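## Task

Take the milk bottle off the cart and stand it upright on the third level of the supply shelving (counting the lowest level as the first), placed directly behind the juice bottle already there, on the side away from the shelf's front edge. Everything else on that shelf must stay on it, upright and not stacked on anything. If the milk bottle topples or is left leaning, the task fails.

## Robot and tools

ROBOT. A Hello Robot Stretch 3 with one arm: a two-wheeled base (0.33 m long, 0.34 m wide, rounded rear), a lift sliding on a mast, and a telescoping arm that reaches out to the robot's RIGHT side. The base pivots about the point midway between its wheels, 0.05 m back from its front edge; it cannot drive sideways, so the gripper is moved along the robot's forward direction by driving. With the arm pulled in and the wrist folded, a turn sweeps a 0.28 m radius; an unfolded level wrist sticks out past that.

FRAMES. Base frame: origin on the floor between the drive wheels, x forward, y left, z up, metres. hand_pose is reported in it, at the point where closed fingertips meet. Odometry frame = base frame at scene start; base_odometry counts wheel turns only (slip looks like travel), heading in rad, left positive.

TOOL move. Send blocking: false every time (true or missing is refused); it returns in about 0.5 s while motion continues. An action holds "base", "joints" or both, plus optional "speeds", "pace", "contact_limits"; or "servos": "reboot" alone (re-enables servos that shut off; they hold in place). Calling with no action just reports state, the scene number and images.
- base: one key only, an offset from where the base last reported itself. {"translate_m": d} drives straight d metres, forward positive, -3 to 3. {"rotate_rad": d} spins in place, left positive, -6.4 to 6.4.
- joints: absolute targets by name. lift_m 0 to 1.1; arm_m 0 to 0.52 (extension); wrist_yaw_rad -1.345 to 4.42 (0 along the arm, positive toward the front); wrist_pitch_rad -1.57 to 0.451 (0 level, negative tips fingers down); wrist_roll_rad -2.911 to 2.918 (0 = fingers side by side, level); gripper_m -0.089 to 0.179 (larger is wider; actual fingertip gap is 0.007 less near closed, 0.025 less fully open); head_pan_rad -3.953 to 1.73 (0 forward, positive left, -1.57 along the arm); head_tilt_rad -1.53 to 0.419 (negative down). Out-of-range values are refused; unknown keys make the call invalid.
- pace: "default" or "max". speeds: per-key top speed up to the max rate (translate 0.30 m/s, rotate 1.90 rad/s, lift 0.15 m/s, arm 0.40 m/s). The base is capped at 0.10 m/s and 0.63 rad/s unless lift_m < 0.30, arm_m < 0.03 and wrist_yaw_rad > 2.54.
- contact_limits: stop a motion when motor effort reaches a value (1 to 100). arm_m: a number (negative sense when retracting). lift_m: {"down": v, "up": v} in per cent of push beyond free motion; below about 12 it may trip with nothing touched. translate_m, rotate_rad: a number, checked on each wheel; the base has no contact stop otherwise. Place each limit in the same call as its motion.
A new move overrides only the targets it names; other motions carry on. Joints omitted may keep pushing toward old targets.

wait: seconds 0 to 10; returns early once everything has come to rest. wait(0) shows an ongoing move in the "earlier move" line. stop: brakes all your running motions (status "stopped"); braking can drift off path. zoom_image: camera plus region [x0, y0, x1, y1] in that camera's latest full image pixels, at most 504x504. finished_scene: pass the current scene number; it ends the scene irreversibly, letting a running move finish briefly first.

CAMERAS. Every tool but zoom takes "cameras": a list of head_camera, nav_camera, wrist_camera or "all"; [] means none. head and nav ride on the pan/tilt head; wrist_camera is on the gripper. The head_camera image arrives rotated (turn it 90° clockwise to view upright); nav_camera needs 90° counterclockwise. Calibration is given per camera; errors grow for the wrist camera when the arm is extended.

RESULT LINES. "move" reports "done" or the worst status. base_status/joint_status: moving, done, stopped, off_target (rested short, maybe still pushing), contact_stop (that joint goes slack), time_out (a move is cut off after 14 s), torque_fault (wrist/head servo off, needs reboot). An unexpected stop, or a refused call, cancels the rest of your calls in that reply. on_its_own lists things you did not command (slack, held at target, effort outside rest range = load or pushing). motor_effort is per cent, positive toward higher values, bracket = peak; wrist pitch saturates near 45, roll near 72. lidar_m: 12 ranges, 30° sectors, first straight ahead, counter-clockwise (4th left, 7th back, 10th right), plane 0.17 m above floor; "-" means nothing seen or closer than 0.15 m; it misses glass and thin legs. wrist_depth_mm and head_depth_mm: 7x7 median depth grids from the top left. base_tilt in degrees (forward/right positive). If turned_by_wheels and turned_by_imu differ by over 0.15 rad, believe the IMU.

GRIPPER. Close to below the object's width to grip; open at least 0.05 wider than it (or fully) to let go. Readings don't confirm a grasp; resend if the stall guard loosens it.

AVOID. Before folding the wrist over the base (yaw to 3.0) or unfolding it, put lift_m in 0.32 to 0.95, pitch at -0.4, roll near 0; folded, lift may go down to 0.25. With yaw below -0.4 keep pitch at -0.5 or lower. Wrist and head never contact-stop and will fault after prolonged pushing. Pushing into something rigid with the gripper above ~0.45 m, or driving while holding/hooking a fixed thing, can tip the robot; if base_tilt leans, back the gripper off. Use low "down" limits when lowering onto a shelf. Don't drop, fling or slam objects, and don't release anything still moving; knock nothing off or over on the shelf. Occasionally a loose object gets briefly nudged by something else.

Each tool is called as name([rows], argument=value, ...), one row to a line, values as JSON.

## Session

move()

Scene clock: 0.00 s.
base_odometry: x=+0.000 y=+0.000 heading=+0.000
turned_by_wheels: +0.000
turned_by_imu: +0.000
base_tilt: forward=+1.3 right=-0.2
lidar_m: 2.02 1.68 1.21 1.22 1.50 2.00 2.01 2.43 1.81 1.83 2.27 1.99
head_depth_mm: 1576 2317 2247 2245 1934 2180 2162 / 1572 2381 2333 2319 2181 2166 2197 / 1760 2470 2475 2447 2427 2433 2365 / 1762 2536 2591 2586 2522 2518 2468 / 1756 2542 2688 2681 2658 2625 2529 / 1755 2498 2772 2742 2687 2705 2483 / 1749 2298 2353 2311 2291 2263 2232
base_status: not commanded
joint_positions: lift_m=+0.389 arm_m=+0.000 wrist_yaw_rad=+2.905 wrist_pitch_rad=-0.510 wrist_roll_rad=+0.000 gripper_m=+0.037 head_pan_rad=+0.000 head_tilt_rad=-0.002
joint_status: not commanded
measured_speeds: all 0
motor_effort: left_wheel=+0.5 right_wheel=-0.3 lift_m=+35.7 arm_m=-2.2 wrist_yaw_rad=-1.0 wrist_pitch_rad=+2.8 wrist_roll_rad=+0.0 gripper_m=+1.5 head_pan_rad=-0.1 head_tilt_rad=+4.0
hand_pose: x=+0.0285 y=+0.0610 z=+0.3817 quat_wxyz=(+0.258, +0.700, +0.096, +0.659) (m; base frame)
wrist_depth_mm: 139 150 - - - - - / - 156 - - - - - / 906 174 930 949 946 923 946 / 754 198 748 768 761 774 779 / 652 615 234 624 626 662 673 / 569 576 129 389 129 578 585 / 510 346 337 363 511 517 517
pictures: head_camera (sideways), nav_camera (sideways), wrist_camera

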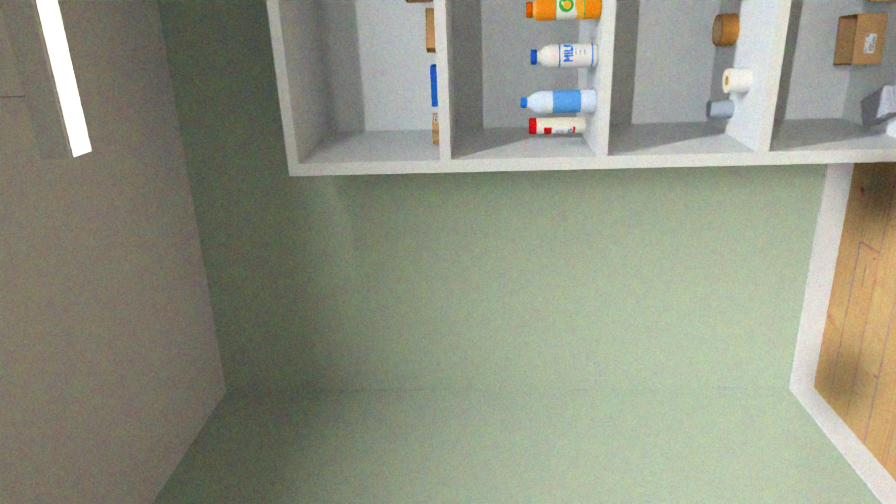

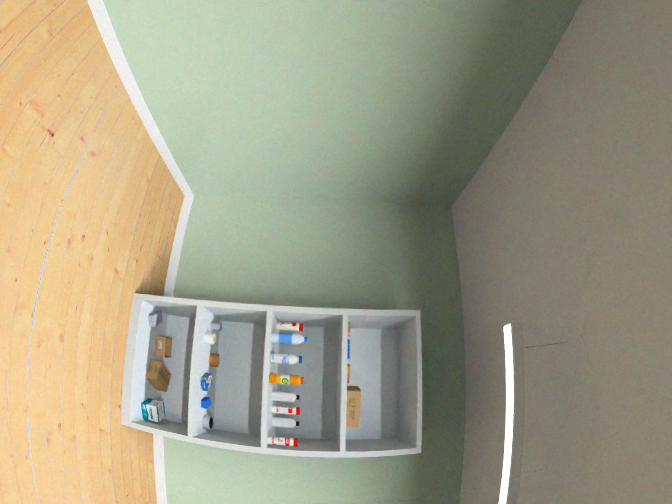

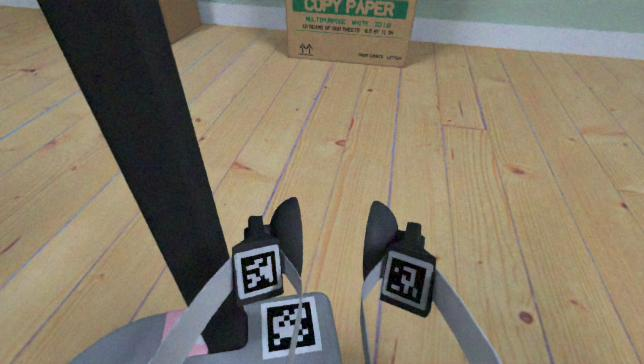

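move(joints={"head_pan_rad":-1.3,"head_tilt_rad":-0.3}, pace="max", blocking=false)

wait(seconds=4, cameras=["head_camera","nav_camera"])

move(joints={"head_pan_rad":-2.8}, pace="max", blocking=false)

wait(seconds=4, cameras=["nav_camera"])

move(joints={"head_pan_rad":1.3}, pace="max", blocking=false)

wait(seconds=6, cameras=["nav_camera"])

Scene clock: 1.00 s.
move: moving
base_odometry: x=+0.000 y=+0.000 heading=+0.000
turned_by_wheels: +0.000
turned_by_imu: +0.000
base_tilt: forward=+1.4 right=-0.2
lidar_m: 2.01 1.68 1.21 1.22 1.49 2.00 2.01 2.43 1.82 1.83 2.28 1.98
head_depth_mm: 2156 2239 2324 2406 2526 2101 1606 / 2329 2418 2528 2620 2406 2096 1615 / 2529 2616 2745 2880 2467 2101 1627 / 2810 2940 3058 3245 3021 2100 1633 / 2848 2922 3033 3155 3071 2135 1632 / 2565 2668 2781 2878 2864 2128 1638 / 2382 2446 2576 2616 2670 2147 1636
base_status: not commanded
joint_positions: lift_m=+0.389 arm_m=+0.000 wrist_yaw_rad=+2.905 wrist_pitch_rad=-0.510 wrist_roll_rad=+0.000 gripper_m=+0.037 head_pan_rad=-1.188 head_tilt_rad=-0.302
joint_status: head_pan_rad moving; head_tilt_rad moving
measured_speeds: translate_m=+0.000 rotate_rad=+0.000 lift_m=+0.000 arm_m=+0.000 wrist_yaw_rad=+0.000 wrist_pitch_rad=+0.000 wrist_roll_rad=+0.000 head_pan_rad=-2.278 head_tilt_rad=+0.000
motor_effort: left_wheel=+1.1(1.1) right_wheel=-0.6(0.6) lift_m=+35.6(35.8) arm_m=-2.7(3.2) wrist_yaw_rad=-0.5(1.0) wrist_pitch_rad=+2.5(3.5) wrist_roll_rad=+0.0(0.3) gripper_m=+0.1(1.1) head_pan_rad=-1.0(6.5) head_tilt_rad=-3.5(4.8)
hand_pose: x=+0.0285 y=+0.0610 z=+0.3817 quat_wxyz=(+0.258, +0.700, +0.096, +0.659) (m; base frame)
wrist_depth_mm: 139 150 - - - - - / - 156 - - - - - / 903 174 917 921 940 944 927 / 767 197 754 768 777 783 780 / 660 611 234 617 626 661 670 / 569 572 129 393 129 580 586 / 506 343 337 361 508 513 517
camera_calibration:
head_camera: T_world_to_cam=[[-0.0782323, 0.234024, -0.969078, 1.27696], [0.930543, 0.365942, 0.0132504, -0.0210319], [0.357727, -0.900733, -0.246398, 0.276658], [0, 0, 0, 1]] pos_world=[0.0205031, -0.0419498, 1.30592]
nav_camera: T_world_to_cam=[[0.137879, -0.21901, 0.965932, -1.21536], [-0.907178, -0.419337, 0.0344141, 0.00971304], [0.397514, -0.881017, -0.256499, 0.292594], [0, 0, 0, 1]] pos_world=[0.0600737, -0.00432278, 1.24867]

Scene clock: 1.47 s.
earlier move: done
base_odometry: x=+0.000 y=+0.000 heading=+0.000
turned_by_wheels: +0.000
turned_by_imu: +0.000
base_tilt: forward=+1.4 right=-0.3
lidar_m: 2.02 1.67 1.21 1.22 1.49 2.00 2.01 2.42 1.81 1.83 2.27 1.99
head_depth_mm: 1984 2059 2147 2220 2322 2096 1604 / 2097 2184 2267 2385 2495 2094 1614 / 2221 2315 2436 2571 2603 2124 1617 / 2406 2482 2592 2718 2421 2123 1616 / 2547 2668 2832 2942 2565 2113 1630 / 2731 2897 3047 3189 3043 2125 1624 / 2730 2797 2899 2924 2889 2121 1636
base_status: not commanded
joint_positions: lift_m=+0.389 arm_m=+0.000 wrist_yaw_rad=+2.905 wrist_pitch_rad=-0.510 wrist_roll_rad=+0.000 gripper_m=+0.037 head_pan_rad=-1.336 head_tilt_rad=-0.302
joint_status: all done
measured_speeds: all 0
motor_effort: left_wheel=+0.7(1.1) right_wheel=-0.1(0.6) lift_m=+35.7(35.8) arm_m=-2.7(3.2) wrist_yaw_rad=-0.7(1.0) wrist_pitch_rad=+2.4(3.5) wrist_roll_rad=+0.1(0.3) gripper_m=-0.8(1.1) head_pan_rad=+2.4(6.6) head_tilt_rad=-2.6(4.8)
hand_pose: x=+0.0285 y=+0.0610 z=+0.3817 quat_wxyz=(+0.258, +0.700, +0.096, +0.659) (m; base frame)
wrist_depth_mm: 139 150 - - - - - / - 156 - - - - - / 915 174 921 930 935 945 941 / 763 198 738 769 770 783 787 / 655 623 234 623 629 660 667 / 572 568 129 396 129 587 583 / 508 345 338 361 510 513 522
wait: 0.47 of 4 s (the move ended)
pictures: head_camera (sideways), nav_camera (sideways)
camera_calibration:
head_camera: T_world_to_cam=[[-0.0429195, 0.243004, -0.969075, 1.27676], [0.974267, 0.225005, 0.0132726, -0.0213723], [0.221272, -0.943569, -0.246408, 0.27745], [0, 0, 0, 1]] pos_world=[0.0142283, -0.0436559, 1.30592]
nav_camera: T_world_to_cam=[[0.104135, -0.236926, 0.965931, -1.21516], [-0.959023, -0.281231, 0.034409, 0.0100825], [0.263497, -0.929933, -0.256504, 0.2934], [0, 0, 0, 1]] pos_world=[0.0588996, -0.0122252, 1.24867]

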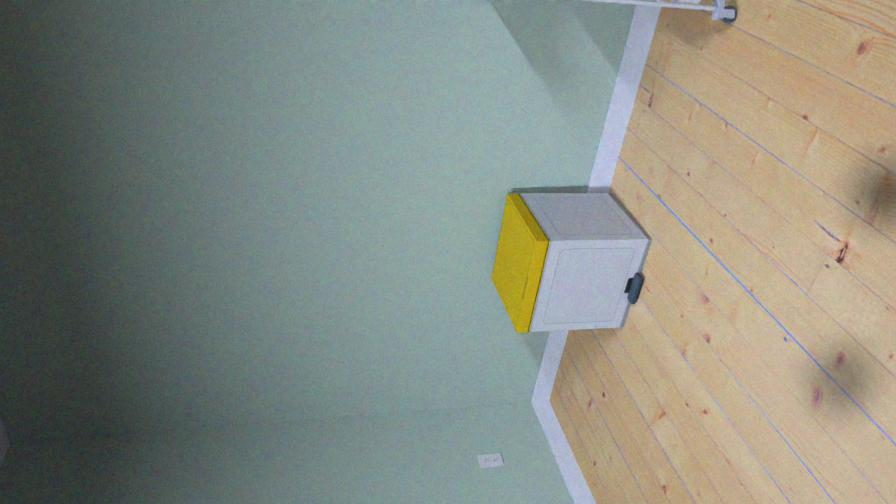

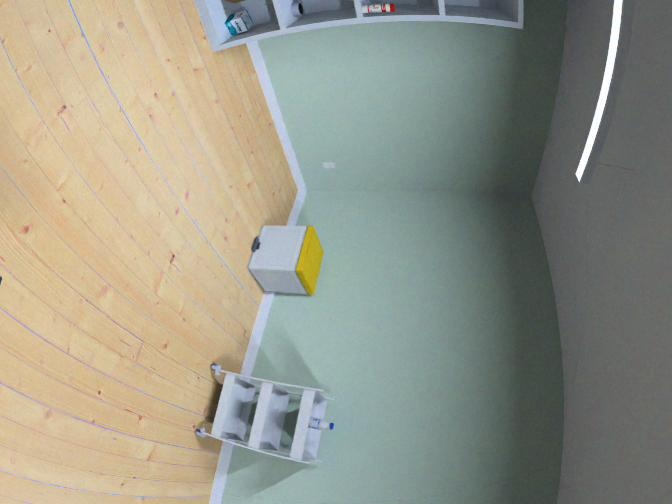

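Scene clock: 1.97 s.
move: moving
base_odometry: x=+0.000 y=+0.000 heading=+0.000
turned_by_wheels: +0.000
turned_by_imu: +0.000
base_tilt: forward=+1.3 right=-0.3
lidar_m: 2.01 1.68 1.21 1.22 1.49 2.00 2.01 2.42 1.81 1.83 2.28 1.99
head_depth_mm: 2679 2787 2869 3002 2946 2098 1612 / 2613 2721 2883 3035 2986 2096 1610 / 2444 2551 2619 2791 2854 2111 1621 / 2267 2380 2509 2580 2704 2103 1619 / 2155 2253 2357 2463 2536 2142 1626 / 2079 2153 2231 2321 2415 2125 1633 / 1969 2030 2096 2177 2279 2122 1632
base_status: not commanded
joint_positions: lift_m=+0.389 arm_m=+0.000 wrist_yaw_rad=+2.905 wrist_pitch_rad=-0.510 wrist_roll_rad=+0.000 gripper_m=+0.037 head_pan_rad=-2.603 head_tilt_rad=-0.302
joint_status: head_pan_rad moving
measured_speeds: translate_m=+0.000 rotate_rad=+0.000 lift_m=+0.000 arm_m=+0.000 wrist_yaw_rad=+0.000 wrist_pitch_rad=+0.000 wrist_roll_rad=+0.000 head_pan_rad=-2.926 head_tilt_rad=+0.000
motor_effort: left_wheel=+0.7(0.8) right_wheel=+0.0(0.9) lift_m=+35.8(35.9) arm_m=-3.3(3.3) wrist_yaw_rad=-0.8(1.0) wrist_pitch_rad=+2.4(3.5) wrist_roll_rad=+0.0(0.3) gripper_m=+0.3(1.3) head_pan_rad=-4.2(6.6) head_tilt_rad=-2.5(3.2)
hand_pose: x=+0.0285 y=+0.0610 z=+0.3817 quat_wxyz=(+0.258, +0.700, +0.096, +0.659) (m; base frame)
wrist_depth_mm: 139 150 - - - - - / - 156 - - - - - / 902 175 915 923 920 944 945 / 763 198 743 776 771 771 778 / 651 619 235 617 627 665 667 / 565 571 129 393 129 580 587 / 508 344 338 363 516 515 518
camera_calibration:
head_camera: T_world_to_cam=[[0.219009, 0.113678, -0.969078, 1.27515], [0.506287, -0.862263, 0.0132713, -0.0184896], [-0.834092, -0.493538, -0.246398, 0.283913], [0, 0, 0, 1]] pos_world=[-0.0331, -0.0207783, 1.30592]
nav_camera: T_world_to_cam=[[-0.194896, -0.170275, 0.965931, -1.21334], [-0.555352, 0.830903, 0.0344187, 0.00760363], [-0.808455, -0.529723, -0.256502, 0.299911], [0, 0, 0, 1]] pos_world=[0.0102121, -0.0540494, 1.24867]

Scene clock: 3.67 s.
earlier move: done
base_odometry: x=+0.000 y=+0.000 heading=+0.000
turned_by_wheels: +0.000
turned_by_imu: +0.000
base_tilt: forward=+1.2 right=-0.2
lidar_m: 2.02 1.68 1.22 1.22 1.49 2.00 2.01 2.42 1.82 1.83 2.28 1.99
head_depth_mm: 2165 2222 2250 2070 2133 2104 1616 / 2307 2383 2441 2218 2333 2108 1618 / 2477 2540 2687 2408 2561 2103 1613 / 2681 2791 2925 3059 3017 2101 1623 / 2789 2900 3018 3192 3042 2129 1611 / 2558 2588 2701 2797 2817 2130 1632 / 2307 2359 2433 2509 2573 2137 1631
base_status: not commanded
joint_positions: lift_m=+0.389 arm_m=+0.000 wrist_yaw_rad=+2.905 wrist_pitch_rad=-0.510 wrist_roll_rad=+0.000 gripper_m=+0.037 head_pan_rad=-2.809 head_tilt_rad=-0.302
joint_status: all done
measured_speeds: translate_m=+0.000 rotate_rad=+0.000 lift_m=+0.000 arm_m=+0.000 wrist_yaw_rad=+0.000 wrist_pitch_rad=+0.000 wrist_roll_rad=+0.000 head_pan_rad=+0.024 head_tilt_rad=+0.000
motor_effort: left_wheel=+0.4(1.1) right_wheel=-0.2(0.9) lift_m=+35.6(35.9) arm_m=-4.5(4.5) wrist_yaw_rad=-0.3(1.3) wrist_pitch_rad=+3.5(3.7) wrist_roll_rad=+0.3(0.4) gripper_m=+0.7(1.7) head_pan_rad=+4.0(6.6) head_tilt_rad=-0.1(3.2)
hand_pose: x=+0.0285 y=+0.0610 z=+0.3817 quat_wxyz=(+0.258, +0.700, +0.096, +0.659) (m; base frame)
wrist_depth_mm: 139 150 - - - - - / - 156 - - - - - / 888 174 924 928 943 938 958 / 752 198 738 764 773 786 789 / 657 617 234 631 627 659 671 / 573 569 129 390 129 581 582 / 506 345 337 361 512 516 517
wait: 1.70 of 4 s (the move ended)
pictures: nav_camera (sideways)
camera_calibration:
nav_camera: T_world_to_cam=[[-0.225585, -0.126814, 0.965935, -1.21315], [-0.373752, 0.92689, 0.0344012, 0.00652319], [-0.899678, -0.35326, -0.25649, 0.300491], [0, 0, 0, 1]] pos_world=[-0.000884468, -0.0537382, 1.24867]

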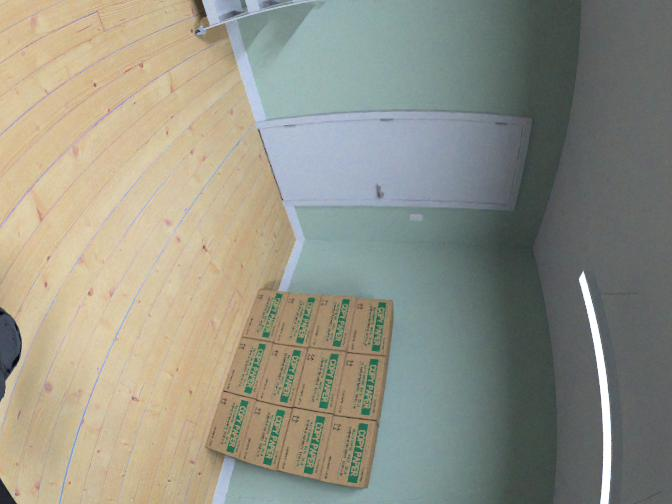

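Scene clock: 4.17 s.
move: moving
base_odometry: x=+0.000 y=+0.000 heading=+0.000
turned_by_wheels: +0.000
turned_by_imu: +0.000
base_tilt: forward=+1.3 right=-0.3
lidar_m: 2.02 1.68 1.21 1.22 1.49 2.00 2.01 2.43 1.81 1.83 2.27 1.98
head_depth_mm: 1917 1986 2074 2127 2118 2007 1607 / 1992 2070 2147 2227 2262 2010 1611 / 2074 2157 2247 2340 2479 2103 1618 / 2160 2250 2342 2503 2605 2122 1624 / 2253 2353 2504 2584 2521 2113 1625 / 2349 2450 2578 2719 2368 2120 1639 / 2449 2606 2752 2909 2888 2146 1635
base_status: not commanded
joint_positions: lift_m=+0.389 arm_m=+0.000 wrist_yaw_rad=+2.905 wrist_pitch_rad=-0.510 wrist_roll_rad=+0.000 gripper_m=+0.037 head_pan_rad=-1.322 head_tilt_rad=-0.302
joint_status: head_pan_rad moving
measured_speeds: translate_m=+0.000 rotate_rad=+0.000 lift_m=+0.000 arm_m=+0.000 wrist_yaw_rad=+0.000 wrist_pitch_rad=+0.000 wrist_roll_rad=+0.000 head_pan_rad=+5.012 head_tilt_rad=+0.000
motor_effort: left_wheel=+0.3(0.9) right_wheel=-0.1(0.7) lift_m=+35.8(35.8) arm_m=-4.2(5.5) wrist_yaw_rad=-0.9(1.0) wrist_pitch_rad=+2.8(3.0) wrist_roll_rad=+0.1(0.3) gripper_m=-0.3(0.9) head_pan_rad=+3.3(7.5) head_tilt_rad=+0.2(0.5)
hand_pose: x=+0.0285 y=+0.0610 z=+0.3817 quat_wxyz=(+0.258, +0.700, +0.096, +0.659) (m; base frame)
wrist_depth_mm: 139 150 - - - - - / - 156 - - - - - / 901 174 936 915 915 937 953 / 753 197 743 768 777 781 785 / 652 622 234 621 631 661 669 / 566 573 129 391 129 581 584 / 506 344 339 362 513 517 518
camera_calibration:
head_camera: T_world_to_cam=[[-0.0464134, 0.242346, -0.969079, 1.27676], [0.970935, 0.238975, 0.0132603, -0.0212965], [0.234799, -0.940297, -0.246394, 0.27743], [0, 0, 0, 1]] pos_world=[0.0147961, -0.043463, 1.30592]
nav_camera: T_world_to_cam=[[0.107554, -0.235396, 0.96593, -1.21518], [-0.954877, -0.294997, 0.0344328, 0.0100225], [0.276841, -0.926048, -0.256503, 0.293291], [0, 0, 0, 1]] pos_world=[0.0590731, -0.0114915, 1.24867]

Scene clock: 6.77 s.
earlier move: done
base_odometry: x=+0.000 y=+0.000 heading=+0.000
turned_by_wheels: +0.000
turned_by_imu: -0.001
base_tilt: forward=+1.5 right=-0.2
lidar_m: 2.02 1.68 1.21 1.22 1.49 1.99 2.01 2.42 1.82 1.83 2.28 1.99
head_depth_mm: 1304 1361 1433 1489 1562 1643 1611 / 1309 1375 1431 1512 1582 1666 1616 / 1333 1394 1459 1518 1286 1346 1414 / 1347 1398 1463 1535 1301 1348 1420 / 1355 1412 1472 1542 1305 1366 1422 / 1369 1427 1489 1577 1631 1736 1617 / 1379 1443 1502 1588 1661 1761 1624
base_status: not commanded
joint_positions: lift_m=+0.389 arm_m=+0.000 wrist_yaw_rad=+2.905 wrist_pitch_rad=-0.510 wrist_roll_rad=+0.000 gripper_m=+0.037 head_pan_rad=+1.309 head_tilt_rad=-0.302
joint_status: all done
measured_speeds: translate_m=+0.000 rotate_rad=+0.000 lift_m=+0.000 arm_m=+0.000 wrist_yaw_rad=+0.000 wrist_pitch_rad=+0.000 wrist_roll_rad=+0.000 head_pan_rad=-0.024 head_tilt_rad=+0.000
motor_effort: left_wheel=+0.3(1.1) right_wheel=+0.1(1.1) lift_m=+35.5(35.9) arm_m=-5.9(7.0) wrist_yaw_rad=-0.9(1.2) wrist_pitch_rad=+3.0(3.3) wrist_roll_rad=+0.1(0.3) gripper_m=-0.5(1.5) head_pan_rad=-3.3(7.5) head_tilt_rad=+2.9(3.3)
hand_pose: x=+0.0285 y=+0.0610 z=+0.3817 quat_wxyz=(+0.258, +0.700, +0.096, +0.659) (m; base frame)
wrist_depth_mm: 139 150 - - - - - / - 156 - - - - - / 905 174 918 934 938 955 945 / 765 198 743 769 776 779 782 / 645 616 235 622 628 670 661 / 567 567 129 393 129 573 587 / 505 344 337 363 518 511 517
wait: 2.60 of 6 s (the move ended)
pictures: nav_camera (sideways)
camera_calibration:
nav_camera: T_world_to_cam=[[0.0213359, 0.257921, 0.96593, -1.21464], [0.977153, -0.209733, 0.0344187, -0.00179476], [0.211465, 0.943127, -0.256503, 0.293752], [0, 0, 0, 1]] pos_world=[-0.0344488, 0.0358596, 1.24867]

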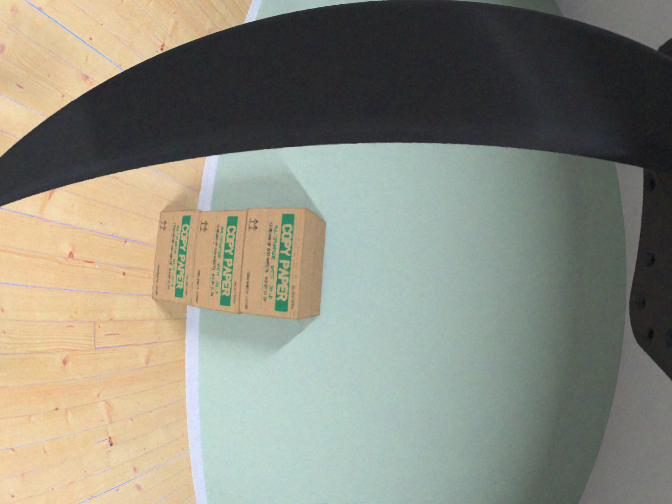

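move(joints={"head_pan_rad":-1.85,"head_tilt_rad":-0.3}, pace="max", blocking=false)

wait(seconds=5, cameras=["head_camera","nav_camera"])

move(joints={"head_pan_rad":-0.35,"head_tilt_rad":-0.15}, pace="max", blocking=false)

wait(seconds=5, cameras=["head_camera","nav_camera"])

zoom_image(camera="head_camera", region=[350, 0, 700, 350])

Scene clock: 7.70 s.
move: moving
base_odometry: x=+0.000 y=+0.000 heading=+0.000
turned_by_wheels: +0.000
turned_by_imu: +0.000
base_tilt: forward=+1.5 right=-0.2
lidar_m: 2.01 1.67 1.21 1.22 1.49 2.00 2.01 2.42 1.82 1.83 2.28 1.98
head_depth_mm: 1969 2092 2208 2326 2247 2059 1618 / 2072 2183 2275 2366 2389 2093 1616 / 2114 2095 2138 2283 2339 2115 1628 / 2226 2359 2437 2552 2679 2121 1627 / 2305 2403 2536 2656 2754 2136 1627 / 2380 2497 2639 2739 2851 2118 1631 / 2387 2489 2541 2602 2611 2143 1639
base_status: not commanded
joint_positions: lift_m=+0.389 arm_m=+0.000 wrist_yaw_rad=+2.905 wrist_pitch_rad=-0.510 wrist_roll_rad=+0.000 gripper_m=+0.037 head_pan_rad=-0.181 head_tilt_rad=-0.302
joint_status: head_pan_rad moving; head_tilt_rad moving
measured_speeds: translate_m=+0.000 rotate_rad=+0.000 lift_m=+0.000 arm_m=+0.000 wrist_yaw_rad=+0.000 wrist_pitch_rad=+0.000 wrist_roll_rad=+0.000 head_pan_rad=-4.988 head_tilt_rad=+0.000
motor_effort: left_wheel=+0.5(0.8) right_wheel=-0.5(0.9) lift_m=+35.5(35.6) arm_m=-6.8(7.4) wrist_yaw_rad=-0.9(1.2) wrist_pitch_rad=+2.5(3.0) wrist_roll_rad=+0.0(0.3) gripper_m=+0.1(1.6) head_pan_rad=-3.4(6.1) head_tilt_rad=+6.3(6.3)
hand_pose: x=+0.0285 y=+0.0610 z=+0.3817 quat_wxyz=(+0.258, +0.700, +0.096, +0.659) (m; base frame)
wrist_depth_mm: 139 149 - - - - - / - 156 - - - - - / 897 175 925 918 935 940 930 / 764 197 749 768 779 791 782 / 653 616 234 615 627 669 665 / 571 567 129 392 128 583 581 / 505 345 338 361 509 517 516
camera_calibration:
head_camera: T_world_to_cam=[[-0.239657, 0.0587648, -0.969077, 1.27795], [0.187229, 0.982227, 0.0132596, -0.0164939], [0.952633, -0.178261, -0.2464, 0.273034], [0, 0, 0, 1]] pos_world=[0.0492564, -0.0102262, 1.30592]
nav_camera: T_world_to_cam=[[0.258804, -0.000309165, 0.96593, -1.21608], [-0.129598, -0.990969, 0.0344063, 0.00498679], [0.957196, -0.134087, -0.256506, 0.289224], [0, 0, 0, 1]] pos_world=[0.0385285, 0.043347, 1.24867]

Scene clock: 9.97 s.
earlier move: done
base_odometry: x=+0.000 y=+0.000 heading=+0.000
turned_by_wheels: +0.000
turned_by_imu: -0.001
base_tilt: forward=+1.3 right=-0.2
lidar_m: 2.01 1.68 1.21 1.22 1.49 2.00 2.01 2.43 1.82 1.83 2.28 1.99
head_depth_mm: 1935 2036 2124 2242 2336 2090 1610 / 1945 2024 2129 2257 2367 2092 1616 / 1969 2044 2157 2248 2324 2038 1620 / 1980 2077 2160 2218 2266 2033 1622 / 1990 2073 2183 2260 2299 2024 1627 / 2008 2105 2187 2300 2412 2124 1634 / 2011 2094 2195 2299 2439 2138 1634
base_status: not commanded
joint_positions: lift_m=+0.389 arm_m=+0.000 wrist_yaw_rad=+2.905 wrist_pitch_rad=-0.510 wrist_roll_rad=+0.000 gripper_m=+0.037 head_pan_rad=-1.859 head_tilt_rad=-0.301
joint_status: all done
measured_speeds: translate_m=+0.000 rotate_rad=+0.000 lift_m=+0.000 arm_m=+0.000 wrist_yaw_rad=+0.000 wrist_pitch_rad=+0.000 wrist_roll_rad=+0.000 head_pan_rad=+0.024 head_tilt_rad=+0.000
motor_effort: left_wheel=+0.5(1.0) right_wheel=-0.5(0.9) lift_m=+35.4(35.6) arm_m=-8.5(8.9) wrist_yaw_rad=-0.2(1.3) wrist_pitch_rad=+2.7(3.4) wrist_roll_rad=-0.2(0.4) gripper_m=+0.2(1.6) head_pan_rad=+5.1(6.1) head_tilt_rad=+5.7(6.5)
hand_pose: x=+0.0285 y=+0.0610 z=+0.3817 quat_wxyz=(+0.258, +0.700, +0.096, +0.659) (m; base frame)
wrist_depth_mm: 139 150 - - - - - / - 156 - - - - - / 903 174 914 923 927 946 945 / 750 197 741 769 776 780 773 / 647 613 234 621 626 663 668 / 577 570 129 395 129 583 582 / 503 345 336 361 512 513 516
wait: 2.27 of 5 s (the move ended)
pictures: head_camera (sideways), nav_camera (sideways)
camera_calibration:
head_camera: T_world_to_cam=[[0.0837603, 0.230822, -0.969384, 1.27632], [0.956503, -0.291423, 0.013256, -0.0211882], [-0.279441, -0.928329, -0.245192, 0.278949], [0, 0, 0, 1]] pos_world=[-0.00868888, -0.0418216, 1.30592]
nav_camera: T_world_to_cam=[[-0.0277373, -0.256109, 0.96625, -1.21472], [-0.971373, 0.235052, 0.0344172, 0.0101563], [-0.235934, -0.937635, -0.255297, 0.294902], [0, 0, 0, 1]] pos_world=[0.0457498, -0.0369782, 1.24866]

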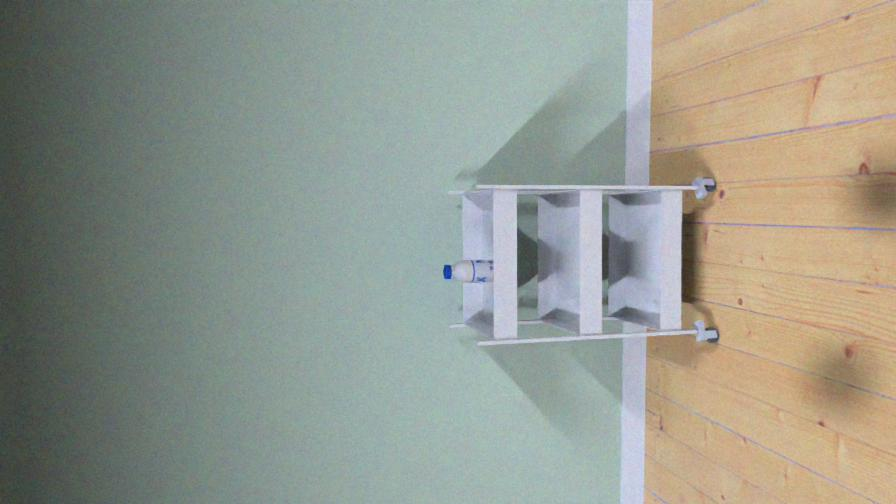

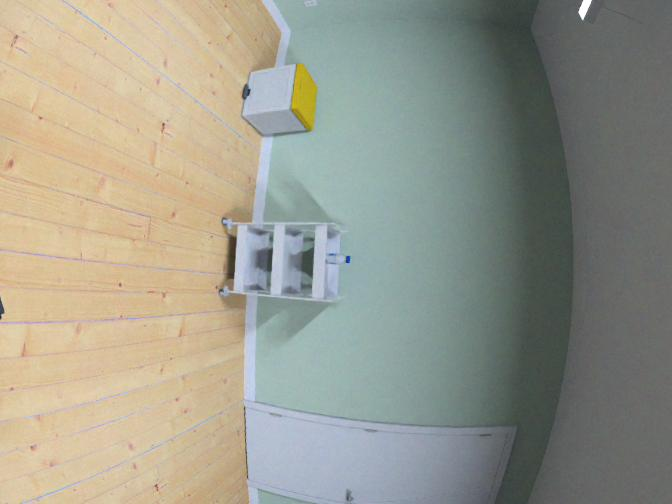

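Scene clock: 10.47 s.
move: moving
base_odometry: x=+0.000 y=+0.000 heading=+0.000
turned_by_wheels: +0.000
turned_by_imu: +0.000
base_tilt: forward=+1.3 right=+0.0
lidar_m: 2.02 1.67 1.21 1.22 1.49 2.00 2.01 2.43 1.81 1.83 2.28 1.98
head_depth_mm: 2338 2768 2814 2883 2900 2736 1960 / 2337 2651 2739 2754 2804 2753 1951 / 2312 2545 2586 2649 2709 2660 1973 / 2297 2488 2517 2560 2572 2614 1965 / 2291 2384 2414 2436 2308 2217 1974 / 2258 2265 2297 2307 2343 2236 1959 / 2176 2178 2178 2235 2300 2189 1910
base_status: not commanded
joint_positions: lift_m=+0.389 arm_m=+0.000 wrist_yaw_rad=+2.905 wrist_pitch_rad=-0.510 wrist_roll_rad=+0.000 gripper_m=+0.037 head_pan_rad=-0.562 head_tilt_rad=-0.146
joint_status: head_pan_rad moving; head_tilt_rad moving
measured_speeds: translate_m=+0.000 rotate_rad=+0.000 lift_m=+0.000 arm_m=+0.000 wrist_yaw_rad=+0.000 wrist_pitch_rad=+0.000 wrist_roll_rad=+0.000 head_pan_rad=+2.950 head_tilt_rad=+0.000
motor_effort: left_wheel=+0.7(1.0) right_wheel=+0.3(0.7) lift_m=+35.3(35.6) arm_m=-8.4(9.1) wrist_yaw_rad=-0.3(1.2) wrist_pitch_rad=+2.5(3.0) wrist_roll_rad=-0.3(0.3) gripper_m=-0.6(1.1) head_pan_rad=+2.2(6.9) head_tilt_rad=+4.6(8.2)
hand_pose: x=+0.0285 y=+0.0610 z=+0.3817 quat_wxyz=(+0.258, +0.700, +0.096, +0.659) (m; base frame)
wrist_depth_mm: 139 150 - - - - - / - 155 - - - - - / 909 174 911 916 924 947 933 / 764 198 745 767 776 774 776 / 657 617 234 625 627 665 668 / 567 570 129 394 129 582 579 / 504 346 338 363 510 515 516
camera_calibration:
head_camera: T_world_to_cam=[[-0.0705357, 0.061734, -0.995597, 1.31156], [0.537412, 0.8432, 0.01421, -0.0198624], [0.840365, -0.534044, -0.0926523, 0.0735407], [0, 0, 0, 1]] pos_world=[0.0413852, -0.0249461, 1.31288]
nav_camera: T_world_to_cam=[[0.110375, -0.014864, 0.993779, -1.25168], [-0.494066, -0.868415, 0.0418851, -0.00246659], [0.86239, -0.495616, -0.103195, 0.0902227], [0, 0, 0, 1]] pos_world=[0.0591289, 0.0239687, 1.25331]

Scene clock: 11.00 s.
earlier move: done
base_odometry: x=+0.000 y=+0.000 heading=+0.000
turned_by_wheels: +0.000
turned_by_imu: +0.000
base_tilt: forward=+1.3 right=-0.3
lidar_m: 2.02 1.68 1.21 1.22 1.49 2.00 2.01 2.43 1.82 1.83 2.27 1.98
head_depth_mm: 2256 2272 2352 2395 2430 2442 1951 / 2254 2097 2201 2131 2181 2178 1954 / 2281 2279 2288 2328 2395 2338 1969 / 2302 2297 2335 2268 2383 2301 1971 / 2302 2310 2354 2174 2350 2312 1990 / 2282 2334 2393 2407 2463 2495 2000 / 2265 2358 2408 2459 2481 2513 2013
base_status: not commanded
joint_positions: lift_m=+0.389 arm_m=+0.000 wrist_yaw_rad=+2.905 wrist_pitch_rad=-0.510 wrist_roll_rad=+0.000 gripper_m=+0.037 head_pan_rad=-0.309 head_tilt_rad=-0.146
joint_status: all done
measured_speeds: all 0
motor_effort: left_wheel=+0.8(1.0) right_wheel=-0.5(0.8) lift_m=+35.4(35.6) arm_m=-8.7(9.7) wrist_yaw_rad=-0.7(1.2) wrist_pitch_rad=+2.6(3.2) wrist_roll_rad=+0.1(0.4) gripper_m=-0.3(1.1) head_pan_rad=-3.1(6.9) head_tilt_rad=+4.9(8.2)
hand_pose: x=+0.0285 y=+0.0610 z=+0.3817 quat_wxyz=(+0.258, +0.700, +0.096, +0.659) (m; base frame)
wrist_depth_mm: 139 150 - - - - - / - 156 - - - - - / 902 174 922 931 933 933 933 / 744 198 739 777 772 783 784 / 656 616 234 625 626 663 665 / 571 567 129 395 129 579 581 / 502 342 339 361 511 517 521
wait: 0.53 of 5 s (the move ended)
pictures: head_camera (sideways), nav_camera (sideways)
camera_calibration:
head_camera: T_world_to_cam=[[-0.0837592, 0.042098, -0.995596, 1.31164], [0.308952, 0.950971, 0.014219, -0.018583], [0.947382, -0.3064, -0.0926589, 0.0728878], [0, 0, 0, 1]] pos_world=[0.0465507, -0.0152127, 1.31288]
nav_camera: T_world_to_cam=[[0.110579, 0.0132684, 0.993779, -1.25168], [-0.260647, -0.964525, 0.0418804, -0.00391899], [0.95908, -0.263657, -0.103198, 0.0896188], [0, 0, 0, 1]] pos_world=[0.0514369, 0.0364565, 1.25331]

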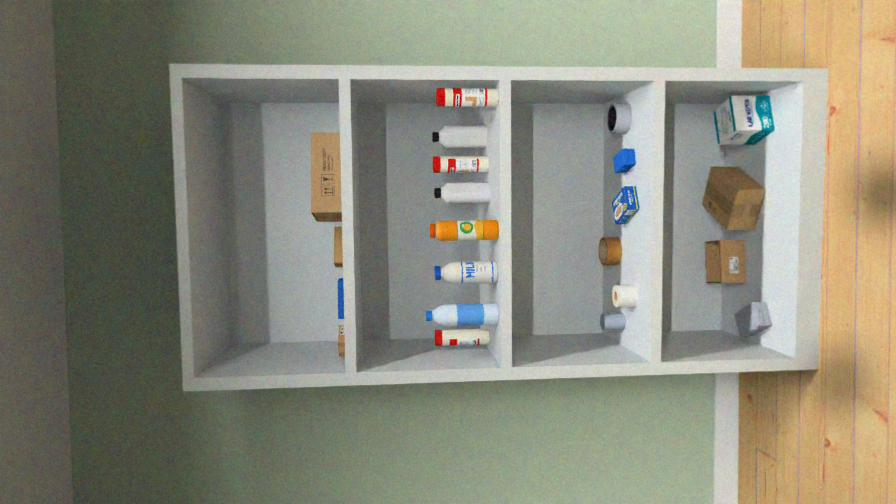

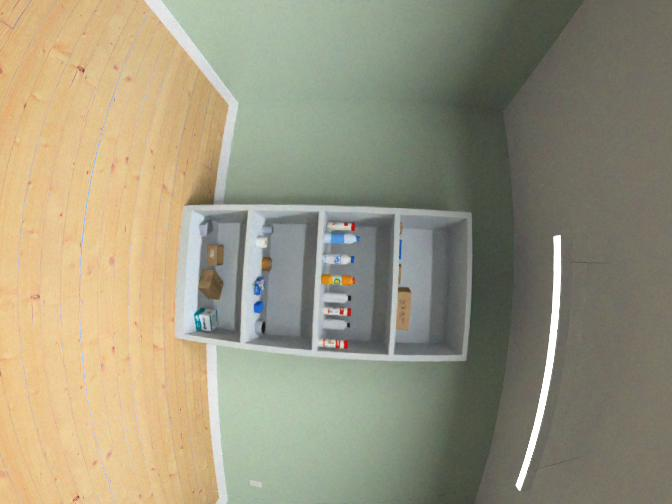

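Scaled by 1.440 from the camera's 896x504 image, which has a finer 1280x720 frame.

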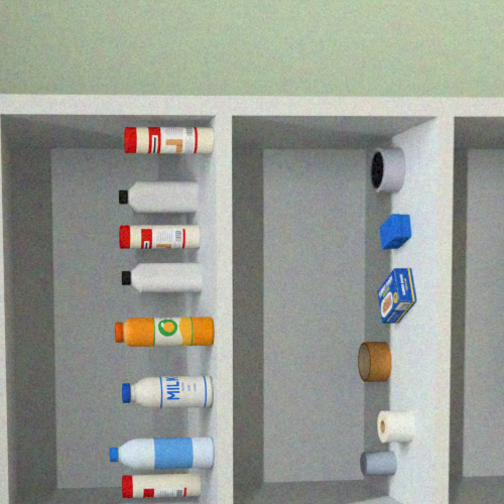

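move(base={"rotate_rad":-0.506}, joints={"lift_m":0.28,"head_pan_rad":0,"head_tilt_rad":-0.5}, pace="max", blocking=false)

wait(seconds=5, cameras=["nav_camera"])

Scene clock: 16.03 s.
move: moving
base_odometry: x=+0.000 y=+0.000 heading=-0.120
turned_by_wheels: -0.120
turned_by_imu: -0.122
base_tilt: forward=+1.7 right=-0.2
lidar_m: 2.01 1.79 1.22 1.21 1.60 2.32 2.00 2.28 1.81 1.82 2.20 1.98
head_depth_mm: 1947 2038 2271 2362 2111 1651 1351 / 1988 1855 2303 2373 2102 1644 1351 / 2037 2146 2386 2548 2116 1654 1356 / 2098 2266 2449 2644 2126 1665 1362 / 2216 2377 2592 2767 2141 1659 1357 / 2239 2422 2673 2858 2125 1668 1368 / 2311 2495 2637 2700 2155 1651 1363
base_status: rotate_rad moving
joint_positions: lift_m=+0.351 arm_m=+0.000 wrist_yaw_rad=+2.905 wrist_pitch_rad=-0.510 wrist_roll_rad=+0.000 gripper_m=+0.037 head_pan_rad=+0.003 head_tilt_rad=-0.509
joint_status: lift_m moving; head_pan_rad moving; head_tilt_rad moving
measured_speeds: translate_m=+0.000 rotate_rad=-0.463 lift_m=-0.145 arm_m=+0.000 wrist_yaw_rad=+0.000 wrist_pitch_rad=+0.000 wrist_roll_rad=+0.000 head_pan_rad=+0.000 head_tilt_rad=+0.000
motor_effort: left_wheel=+11.1(11.6) right_wheel=-11.2(11.3) lift_m=+16.7(36.9) arm_m=-11.3(11.7) wrist_yaw_rad=-1.0(1.4) wrist_pitch_rad=+3.1(3.3) wrist_roll_rad=-0.1(0.3) gripper_m=+0.3(1.5) head_pan_rad=+2.5(7.4) head_tilt_rad=-5.9(6.3)
hand_pose: x=+0.0284 y=+0.0609 z=+0.3436 quat_wxyz=(+0.258, +0.700, +0.097, +0.658) (m; base frame)
wrist_depth_mm: 139 150 - - - - - / - 156 - - - - - / 856 175 874 866 863 876 889 / 705 198 699 728 731 739 741 / 622 581 234 583 587 616 627 / 535 535 132 354 129 548 543 / 479 323 315 330 483 489 485
camera_calibration:
head_camera: T_world_to_cam=[[-0.44024, 0.0135057, -0.897779, 1.18607], [0.0074823, 0.999907, 0.011373, -0.0129767], [0.897849, -0.00171061, -0.4403, 0.525655], [0, 0, 0, 1]] pos_world=[0.0502944, -0.00214399, 1.29642]
nav_camera: T_world_to_cam=[[0.447532, 0.0474097, 0.89301, -1.12203], [0.059264, -0.997971, 0.0232819, 0.0183758], [0.892302, 0.0425039, -0.449434, 0.540647], [0, 0, 0, 1]] pos_world=[0.0186374, 0.0485543, 1.24455]
wrist_camera: T_world_to_cam=[[0.984429, -0.175761, 0.00266148, -0.01433], [-0.113991, -0.649837, -0.751477, 0.331303], [0.13381, 0.739473, -0.659754, 0.346828], [0, 0, 0, 1]] pos_world=[0.0054634, -0.0436952, 0.477826]

Scene clock: 17.13 s.
earlier move: done
base_odometry: x=+0.000 y=+0.000 heading=-0.506
turned_by_wheels: -0.386
turned_by_imu: -0.392
base_tilt: forward=+1.3 right=-0.3
lidar_m: 1.99 2.01 1.67 1.21 1.23 1.50 2.00 2.01 2.41 1.82 1.83 2.30
head_depth_mm: 2210 2389 2598 2795 2108 1652 1354 / 2179 2329 2557 2715 2111 1657 1353 / 2107 2278 2485 2672 2100 1652 1350 / 1934 2053 2332 2412 2121 1661 1356 / 1891 2138 2352 2435 2140 1661 1355 / 1974 2093 2347 2498 2152 1665 1366 / 1953 2075 2274 2159 2145 1677 1369
base_status: done
joint_positions: lift_m=+0.280 arm_m=+0.000 wrist_yaw_rad=+2.905 wrist_pitch_rad=-0.512 wrist_roll_rad=+0.000 gripper_m=+0.037 head_pan_rad=+0.003 head_tilt_rad=-0.509
joint_status: all done
measured_speeds: all 0
motor_effort: left_wheel=+6.8(12.7) right_wheel=-6.4(11.3) lift_m=+17.1(36.9) arm_m=-12.6(12.8) wrist_yaw_rad=-0.3(1.4) wrist_pitch_rad=+3.0(3.8) wrist_roll_rad=-0.3(0.3) gripper_m=-0.7(1.5) head_pan_rad=+2.6(7.4) head_tilt_rad=+1.8(6.3)
hand_pose: x=+0.0284 y=+0.0607 z=+0.2722 quat_wxyz=(+0.259, +0.700, +0.097, +0.658) (m; base frame)
wrist_depth_mm: 139 150 - - - - - / 860 156 914 922 926 928 931 / 715 174 724 739 730 739 749 / 596 198 587 609 615 616 617 / 512 297 234 307 495 525 530 / 282 274 129 271 129 457 463 / 244 246 240 250 401 407 407
wait: 1.10 of 5 s (the move ended)
pictures: nav_camera (sideways)
camera_calibration:
nav_camera: T_world_to_cam=[[0.447532, 0.0474097, 0.89301, -1.12203], [0.059264, -0.997971, 0.0232819, 0.0183758], [0.892302, 0.0425039, -0.449434, 0.540647], [0, 0, 0, 1]] pos_world=[0.0186374, 0.0485543, 1.24455]

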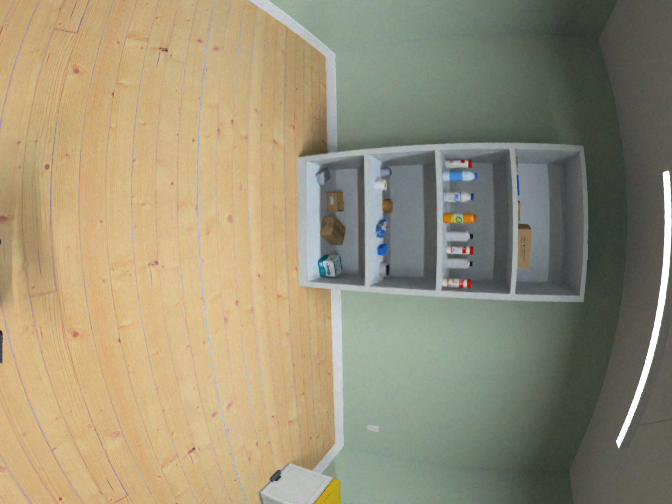

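move(base={"translate_m":1.42}, joints={"head_pan_rad":-1.57,"head_tilt_rad":-0.3}, pace="max", blocking=false)

wait(seconds=10, cameras=[])

move(base={"rotate_rad":2.077}, pace="max", blocking=false)

wait(seconds=10, cameras=["head_camera"])

zoom_image(camera="head_camera", region=[250, 0, 750, 504])

Scene clock: 18.13 s.
move: moving
base_odometry: x=+0.033 y=-0.018 heading=-0.505
turned_by_wheels: +0.000
turned_by_imu: +0.000
base_tilt: forward=+0.8 right=-0.3
lidar_m: 1.95 1.97 1.68 1.22 1.23 1.51 2.03 2.05 2.41 1.81 1.83 2.30
head_depth_mm: 1901 1983 2049 2153 2236 2013 1620 / 1937 2021 2095 2159 2207 2017 1628 / 1996 2069 2160 2222 2303 2033 1628 / 2024 2115 2243 2359 2443 2131 1616 / 2087 2185 2280 2389 2518 2136 1623 / 2128 2221 2348 2448 2551 2134 1636 / 2206 2299 2420 2537 2235 2138 1644
base_status: translate_m moving
joint_positions: lift_m=+0.280 arm_m=+0.000 wrist_yaw_rad=+2.905 wrist_pitch_rad=-0.512 wrist_roll_rad=+0.000 gripper_m=+0.037 head_pan_rad=-1.317 head_tilt_rad=-0.299
joint_status: head_pan_rad moving; head_tilt_rad moving
measured_speeds: translate_m=+0.146 rotate_rad=+0.000 lift_m=+0.000 arm_m=+0.000 wrist_yaw_rad=+0.000 wrist_pitch_rad=+0.000 wrist_roll_rad=+0.000 head_pan_rad=-3.165 head_tilt_rad=+0.000
motor_effort: left_wheel=+13.5(14.0) right_wheel=+5.4(7.6) lift_m=+18.2(18.3) arm_m=-12.6(13.5) wrist_yaw_rad=-1.0(1.0) wrist_pitch_rad=+3.4(3.6) wrist_roll_rad=+0.0(0.3) gripper_m=+0.0(1.0) head_pan_rad=-2.6(6.1) head_tilt_rad=+3.3(7.4)
hand_pose: x=+0.0284 y=+0.0607 z=+0.2722 quat_wxyz=(+0.259, +0.700, +0.097, +0.658) (m; base frame)
wrist_depth_mm: 139 150 - - - - - / 866 156 908 915 919 945 937 / 719 174 715 735 739 739 748 / 602 199 590 610 613 610 618 / 512 297 235 308 495 525 524 / 282 275 129 270 129 462 458 / 244 244 239 250 404 402 408
camera_calibration:
head_camera: T_world_to_cam=[[-0.0469029, 0.239305, -0.969811, 1.2777], [0.969734, 0.243803, 0.0132603, -0.0213496], [0.239616, -0.939837, -0.243497, 0.273543], [0, 0, 0, 1]] pos_world=[0.015086, -0.0434692, 1.30602]
nav_camera: T_world_to_cam=[[0.107962, -0.232067, 0.96669, -1.21618], [-0.953431, -0.299626, 0.0345525, 0.00987123], [0.281627, -0.925402, -0.253608, 0.289565], [0, 0, 0, 1]] pos_world=[0.0591636, -0.0113123, 1.24876]
wrist_camera: T_world_to_cam=[[0.984433, -0.175742, 0.00259526, -0.0141126], [-0.11419, -0.650731, -0.750672, 0.277359], [0.133614, 0.73869, -0.660669, 0.300125], [0, 0, 0, 1]] pos_world=[0.00546379, -0.0436936, 0.406526]

Scene clock: 23.77 s.
earlier move: done
base_odometry: x=+1.242 y=-0.688 heading=-0.506
turned_by_wheels: +0.000
turned_by_imu: +0.001
base_tilt: forward=+1.4 right=-0.3
lidar_m: 0.56 0.73 0.85 1.73 1.74 1.96 3.40 3.36 1.90 1.63 1.72 0.57
head_depth_mm: 1893 1994 2068 2181 2293 2101 1616 / 1873 1953 2045 2145 2262 2115 1625 / 1849 1924 2013 2093 2224 2110 1627 / 1826 1895 1981 2080 2167 1960 1625 / 1790 1857 1954 2041 2019 1798 1629 / 1774 1838 1923 1994 2056 1778 1634 / 1742 1812 1898 1968 2074 2123 1641
base_status: done
joint_positions: lift_m=+0.280 arm_m=+0.000 wrist_yaw_rad=+2.905 wrist_pitch_rad=-0.512 wrist_roll_rad=+0.000 gripper_m=+0.037 head_pan_rad=-1.570 head_tilt_rad=-0.299
joint_status: all done
measured_speeds: all 0
motor_effort: left_wheel=+1.8(14.3) right_wheel=+2.8(10.2) lift_m=+23.5(23.7) arm_m=-20.1(20.7) wrist_yaw_rad=-0.8(1.4) wrist_pitch_rad=+3.2(4.1) wrist_roll_rad=-0.1(0.4) gripper_m=+0.3(2.1) head_pan_rad=+4.3(6.7) head_tilt_rad=+1.0(7.4)
hand_pose: x=+0.0284 y=+0.0607 z=+0.2722 quat_wxyz=(+0.259, +0.700, +0.097, +0.658) (m; base frame)
wrist_depth_mm: 139 150 - - - - 837 / 841 156 900 913 922 774 728 / 711 174 731 722 734 686 604 / 602 199 583 608 611 623 539 / 510 298 235 307 493 523 512 / 281 274 129 269 129 454 459 / 245 244 240 250 402 406 405
wait: 5.63 of 10 s (the move ended)
pictures: none
No camera images: "cameras" was empty.

Scene clock: 24.27 s.
move: moving
base_odometry: x=+1.242 y=-0.688 heading=-0.266
turned_by_wheels: +0.239
turned_by_imu: +0.241
base_tilt: forward=+1.0 right=+0.1
lidar_m: 0.67 0.85 0.87 1.73 1.85 2.24 3.39 2.10 1.91 1.64 1.33 0.56
head_depth_mm: 1759 1850 1934 2039 2135 2110 1616 / 1792 1862 1940 2046 2149 2105 1623 / 1787 1876 1941 2048 1998 1814 1625 / 1797 1870 1954 2045 2003 1826 1627 / 1809 1857 1974 2065 2179 2148 1640 / 1801 1891 1977 2092 2194 2153 1646 / 1808 1911 2001 2084 2207 2160 1649
base_status: rotate_rad moving
joint_positions: lift_m=+0.280 arm_m=+0.000 wrist_yaw_rad=+2.905 wrist_pitch_rad=-0.512 wrist_roll_rad=+0.000 gripper_m=+0.037 head_pan_rad=-1.570 head_tilt_rad=-0.299
joint_status: not commanded
measured_speeds: translate_m=+0.000 rotate_rad=+0.924 lift_m=+0.000 arm_m=+0.000 wrist_yaw_rad=+0.000 wrist_pitch_rad=+0.000 wrist_roll_rad=+0.000 head_pan_rad=+0.000 head_tilt_rad=+0.000
motor_effort: left_wheel=-13.4(13.4) right_wheel=+13.5(14.8) lift_m=+24.0(24.1) arm_m=-21.1(21.4) wrist_yaw_rad=-0.4(1.1) wrist_pitch_rad=+3.3(3.5) wrist_roll_rad=-0.2(0.3) gripper_m=-1.0(1.1) head_pan_rad=+4.1(5.4) head_tilt_rad=+0.8(1.5)
hand_pose: x=+0.0284 y=+0.0607 z=+0.2722 quat_wxyz=(+0.259, +0.700, +0.097, +0.658) (m; base frame)
wrist_depth_mm: 139 150 - - - - - / 842 156 920 919 919 889 691 / 722 175 731 731 734 741 631 / 600 199 590 608 612 614 576 / 514 298 235 308 496 527 521 / 280 274 129 270 129 457 461 / 243 245 240 250 405 405 412
camera_calibration:
head_camera: T_world_to_cam=[[0.0145088, 0.243438, -0.969808, 1.27732], [0.999889, -0.00674898, 0.0132648, -0.0214835], [-0.00331608, -0.969893, -0.243509, 0.275062], [0, 0, 0, 1]] pos_world=[0.00386088, -0.0443115, 1.30602]
nav_camera: T_world_to_cam=[[0.0464294, -0.251709, 0.966689, -1.21582], [-0.998084, -0.0513192, 0.0345746, 0.0101315], [0.040907, -0.966441, -0.253609, 0.290968], [0, 0, 0, 1]] pos_world=[0.054659, -0.0243082, 1.24876]
wrist_camera: T_world_to_cam=[[0.984433, -0.175742, 0.00259526, -0.0141126], [-0.11419, -0.650731, -0.750672, 0.277359], [0.133614, 0.73869, -0.660669, 0.300125], [0, 0, 0, 1]] pos_world=[0.00546379, -0.0436936, 0.406526]

Scene clock: 26.17 s.
earlier move: done
base_odometry: x=+1.242 y=-0.688 heading=+1.571
turned_by_wheels: +1.837
turned_by_imu: +1.857
base_tilt: forward=+1.4 right=-0.3
lidar_m: 1.74 1.96 3.41 3.42 1.97 1.64 1.64 1.13 0.56 0.73 0.85 1.73
head_depth_mm: 457 837 890 907 702 558 964 / 546 826 925 726 722 588 960 / 558 811 964 1006 736 1100 962 / 905 796 1007 603 622 1155 966 / 940 784 1051 1082 686 1205 966 / 984 772 1075 1001 686 1134 926 / 883 764 924 709 721 988 951
base_status: done
joint_positions: lift_m=+0.280 arm_m=+0.000 wrist_yaw_rad=+2.905 wrist_pitch_rad=-0.512 wrist_roll_rad=+0.000 gripper_m=+0.037 head_pan_rad=-1.570 head_tilt_rad=-0.299
joint_status: not commanded
measured_speeds: all 0
motor_effort: left_wheel=-3.9(14.2) right_wheel=+7.8(15.7) lift_m=+26.1(26.1) arm_m=-23.8(25.5) wrist_yaw_rad=-0.6(1.2) wrist_pitch_rad=+3.1(4.0) wrist_roll_rad=+0.0(0.4) gripper_m=+0.3(1.5) head_pan_rad=+3.7(5.4) head_tilt_rad=-1.0(1.5)
hand_pose: x=+0.0284 y=+0.0607 z=+0.2722 quat_wxyz=(+0.259, +0.700, +0.097, +0.658) (m; base frame)
wrist_depth_mm: 139 150 - - - - - / 839 156 907 920 910 932 919 / 710 174 734 727 744 737 745 / 596 198 586 610 607 611 614 / 516 297 234 307 494 523 532 / 282 275 129 269 129 455 459 / 244 245 240 251 402 406 409
wait: 1.90 of 10 s (the move ended)
pictures: head_camera (sideways)
camera_calibration:
head_camera: T_world_to_cam=[[0.0145094, 0.243439, -0.969808, 1.27732], [0.99989, -0.00665214, 0.0132896, -0.0215115], [-0.00321607, -0.969893, -0.243509, 0.275062], [0, 0, 0, 1]] pos_world=[0.00386069, -0.0443115, 1.30602]

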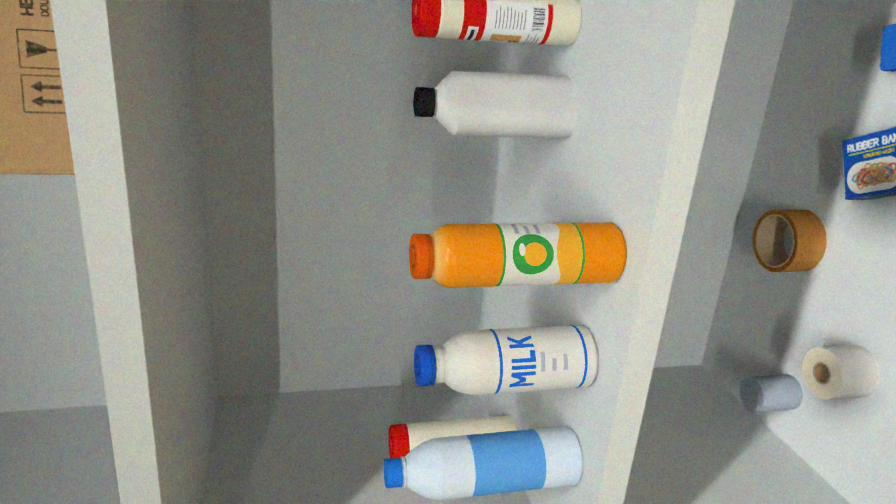

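Scaled by 1.000.

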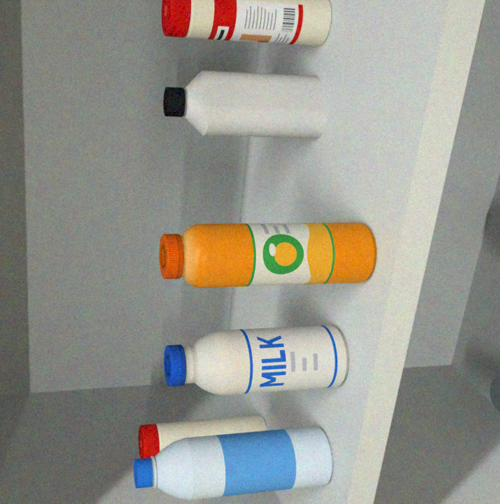

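move(base={"rotate_rad":-0.38}, pace="max", blocking=false)

wait(seconds=5, cameras=["head_camera"])

zoom_image(camera="head_camera", region=[300, 0, 800, 504])

Scene clock: 29.30 s.
move: moving
base_odometry: x=+1.242 y=-0.688 heading=+1.338
turned_by_wheels: -0.233
turned_by_imu: -0.236
base_tilt: forward=+1.4 right=-0.5
lidar_m: 1.73 1.88 2.69 3.41 2.03 1.65 1.63 1.29 0.56 0.67 0.85 1.72
head_depth_mm: 458 837 891 926 730 558 933 / 453 823 909 927 734 587 962 / 560 809 923 739 737 590 962 / 560 799 944 744 737 592 967 / 559 784 960 1000 745 1115 968 / 879 777 978 591 605 1114 951 / 900 765 999 1036 666 1159 973
base_status: rotate_rad moving
joint_positions: lift_m=+0.280 arm_m=+0.000 wrist_yaw_rad=+2.905 wrist_pitch_rad=-0.512 wrist_roll_rad=+0.000 gripper_m=+0.037 head_pan_rad=-1.570 head_tilt_rad=-0.299
joint_status: not commanded
measured_speeds: translate_m=+0.000 rotate_rad=-0.785 lift_m=+0.000 arm_m=+0.000 wrist_yaw_rad=+0.000 wrist_pitch_rad=+0.000 wrist_roll_rad=+0.000 head_pan_rad=+0.000 head_tilt_rad=+0.000
motor_effort: left_wheel=+9.4(12.3) right_wheel=-8.5(13.2) lift_m=+29.1(29.1) arm_m=-23.3(24.0) wrist_yaw_rad=-0.9(0.9) wrist_pitch_rad=+3.5(3.5) wrist_roll_rad=-0.1(0.4) gripper_m=-0.6(1.3) head_pan_rad=+4.2(4.2) head_tilt_rad=-3.0(3.2)
hand_pose: x=+0.0284 y=+0.0607 z=+0.2722 quat_wxyz=(+0.259, +0.700, +0.097, +0.658) (m; base frame)
wrist_depth_mm: 139 150 - - - - - / 849 156 903 915 934 922 916 / 722 174 724 728 735 732 735 / 604 198 586 607 611 611 618 / 515 298 235 308 495 524 522 / 280 274 129 270 129 457 458 / 244 244 240 250 406 406 406
camera_calibration:
head_camera: T_world_to_cam=[[0.0145088, 0.243627, -0.96976, 1.27726], [0.99989, -0.00665471, 0.0132878, -0.0215092], [-0.00321622, -0.969846, -0.243697, 0.275309], [0, 0, 0, 1]] pos_world=[0.00386069, -0.0443113, 1.30602]
nav_camera: T_world_to_cam=[[0.0464347, -0.251891, 0.966641, -1.21574], [-0.998079, -0.0514224, 0.034545, 0.0101705], [0.0410054, -0.966388, -0.253795, 0.291293], [0, 0, 0, 1]] pos_world=[0.0546588, -0.0242087, 1.24876]
wrist_camera: T_world_to_cam=[[0.984433, -0.175742, 0.00259526, -0.0141126], [-0.11419, -0.650731, -0.750672, 0.277359], [0.133614, 0.73869, -0.660669, 0.300125], [0, 0, 0, 1]] pos_world=[0.00546379, -0.0436936, 0.406526]

Scene clock: 30.00 s.
earlier move: done
base_odometry: x=+1.242 y=-0.688 heading=+1.191
turned_by_wheels: -0.146
turned_by_imu: -0.148
base_tilt: forward=+1.4 right=-0.2
lidar_m: 1.73 1.79 1.99 3.40 2.91 1.90 1.63 1.47 0.56 0.68 0.78 0.85
head_depth_mm: 460 570 576 545 550 558 602 / 454 720 875 885 569 582 873 / 453 814 925 948 736 589 934 / 571 803 924 950 741 591 962 / 560 791 925 955 741 594 965 / 550 778 925 957 724 596 968 / 541 770 928 969 703 597 926
base_status: done
joint_positions: lift_m=+0.280 arm_m=+0.000 wrist_yaw_rad=+2.905 wrist_pitch_rad=-0.512 wrist_roll_rad=+0.000 gripper_m=+0.037 head_pan_rad=-1.570 head_tilt_rad=-0.300
joint_status: not commanded
measured_speeds: all 0
motor_effort: left_wheel=+6.0(12.3) right_wheel=-4.7(13.2) lift_m=+29.4(29.6) arm_m=-23.5(24.0) wrist_yaw_rad=-0.5(1.1) wrist_pitch_rad=+2.8(3.8) wrist_roll_rad=-0.2(0.4) gripper_m=-0.5(1.3) head_pan_rad=+3.1(4.2) head_tilt_rad=-2.6(3.3)
hand_pose: x=+0.0284 y=+0.0607 z=+0.2722 quat_wxyz=(+0.259, +0.700, +0.097, +0.658) (m; base frame)
wrist_depth_mm: 139 150 - - - - - / 853 156 917 920 915 934 922 / 720 174 734 727 744 746 752 / 599 198 589 607 618 614 611 / 513 298 234 308 495 522 523 / 281 274 130 269 129 460 463 / 244 244 240 250 404 404 406
wait: 0.70 of 5 s (the move ended)
pictures: head_camera (sideways)
camera_calibration:
head_camera: T_world_to_cam=[[0.0145074, 0.244121, -0.969636, 1.27712], [0.99989, -0.0066612, 0.013283, -0.0215032], [-0.00321629, -0.969722, -0.24419, 0.275961], [0, 0, 0, 1]] pos_world=[0.00386069, -0.0443106, 1.30602]

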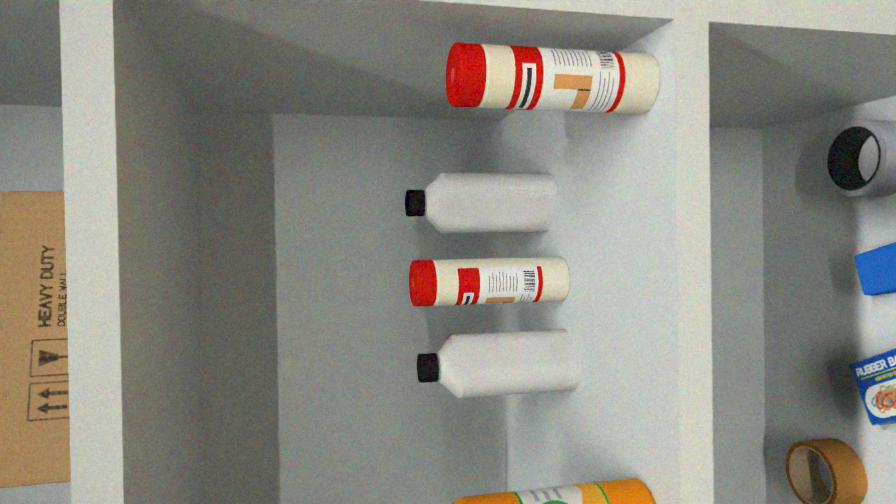

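Scaled by 1.000.

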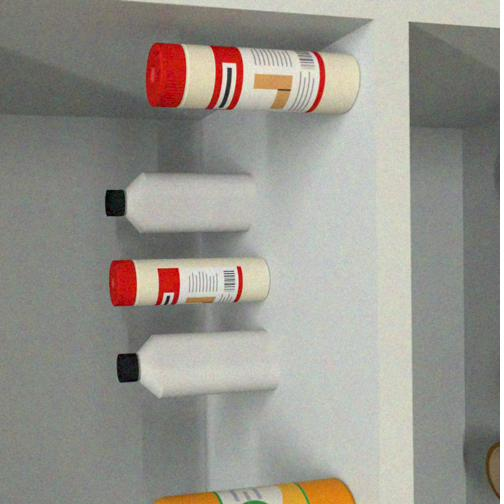

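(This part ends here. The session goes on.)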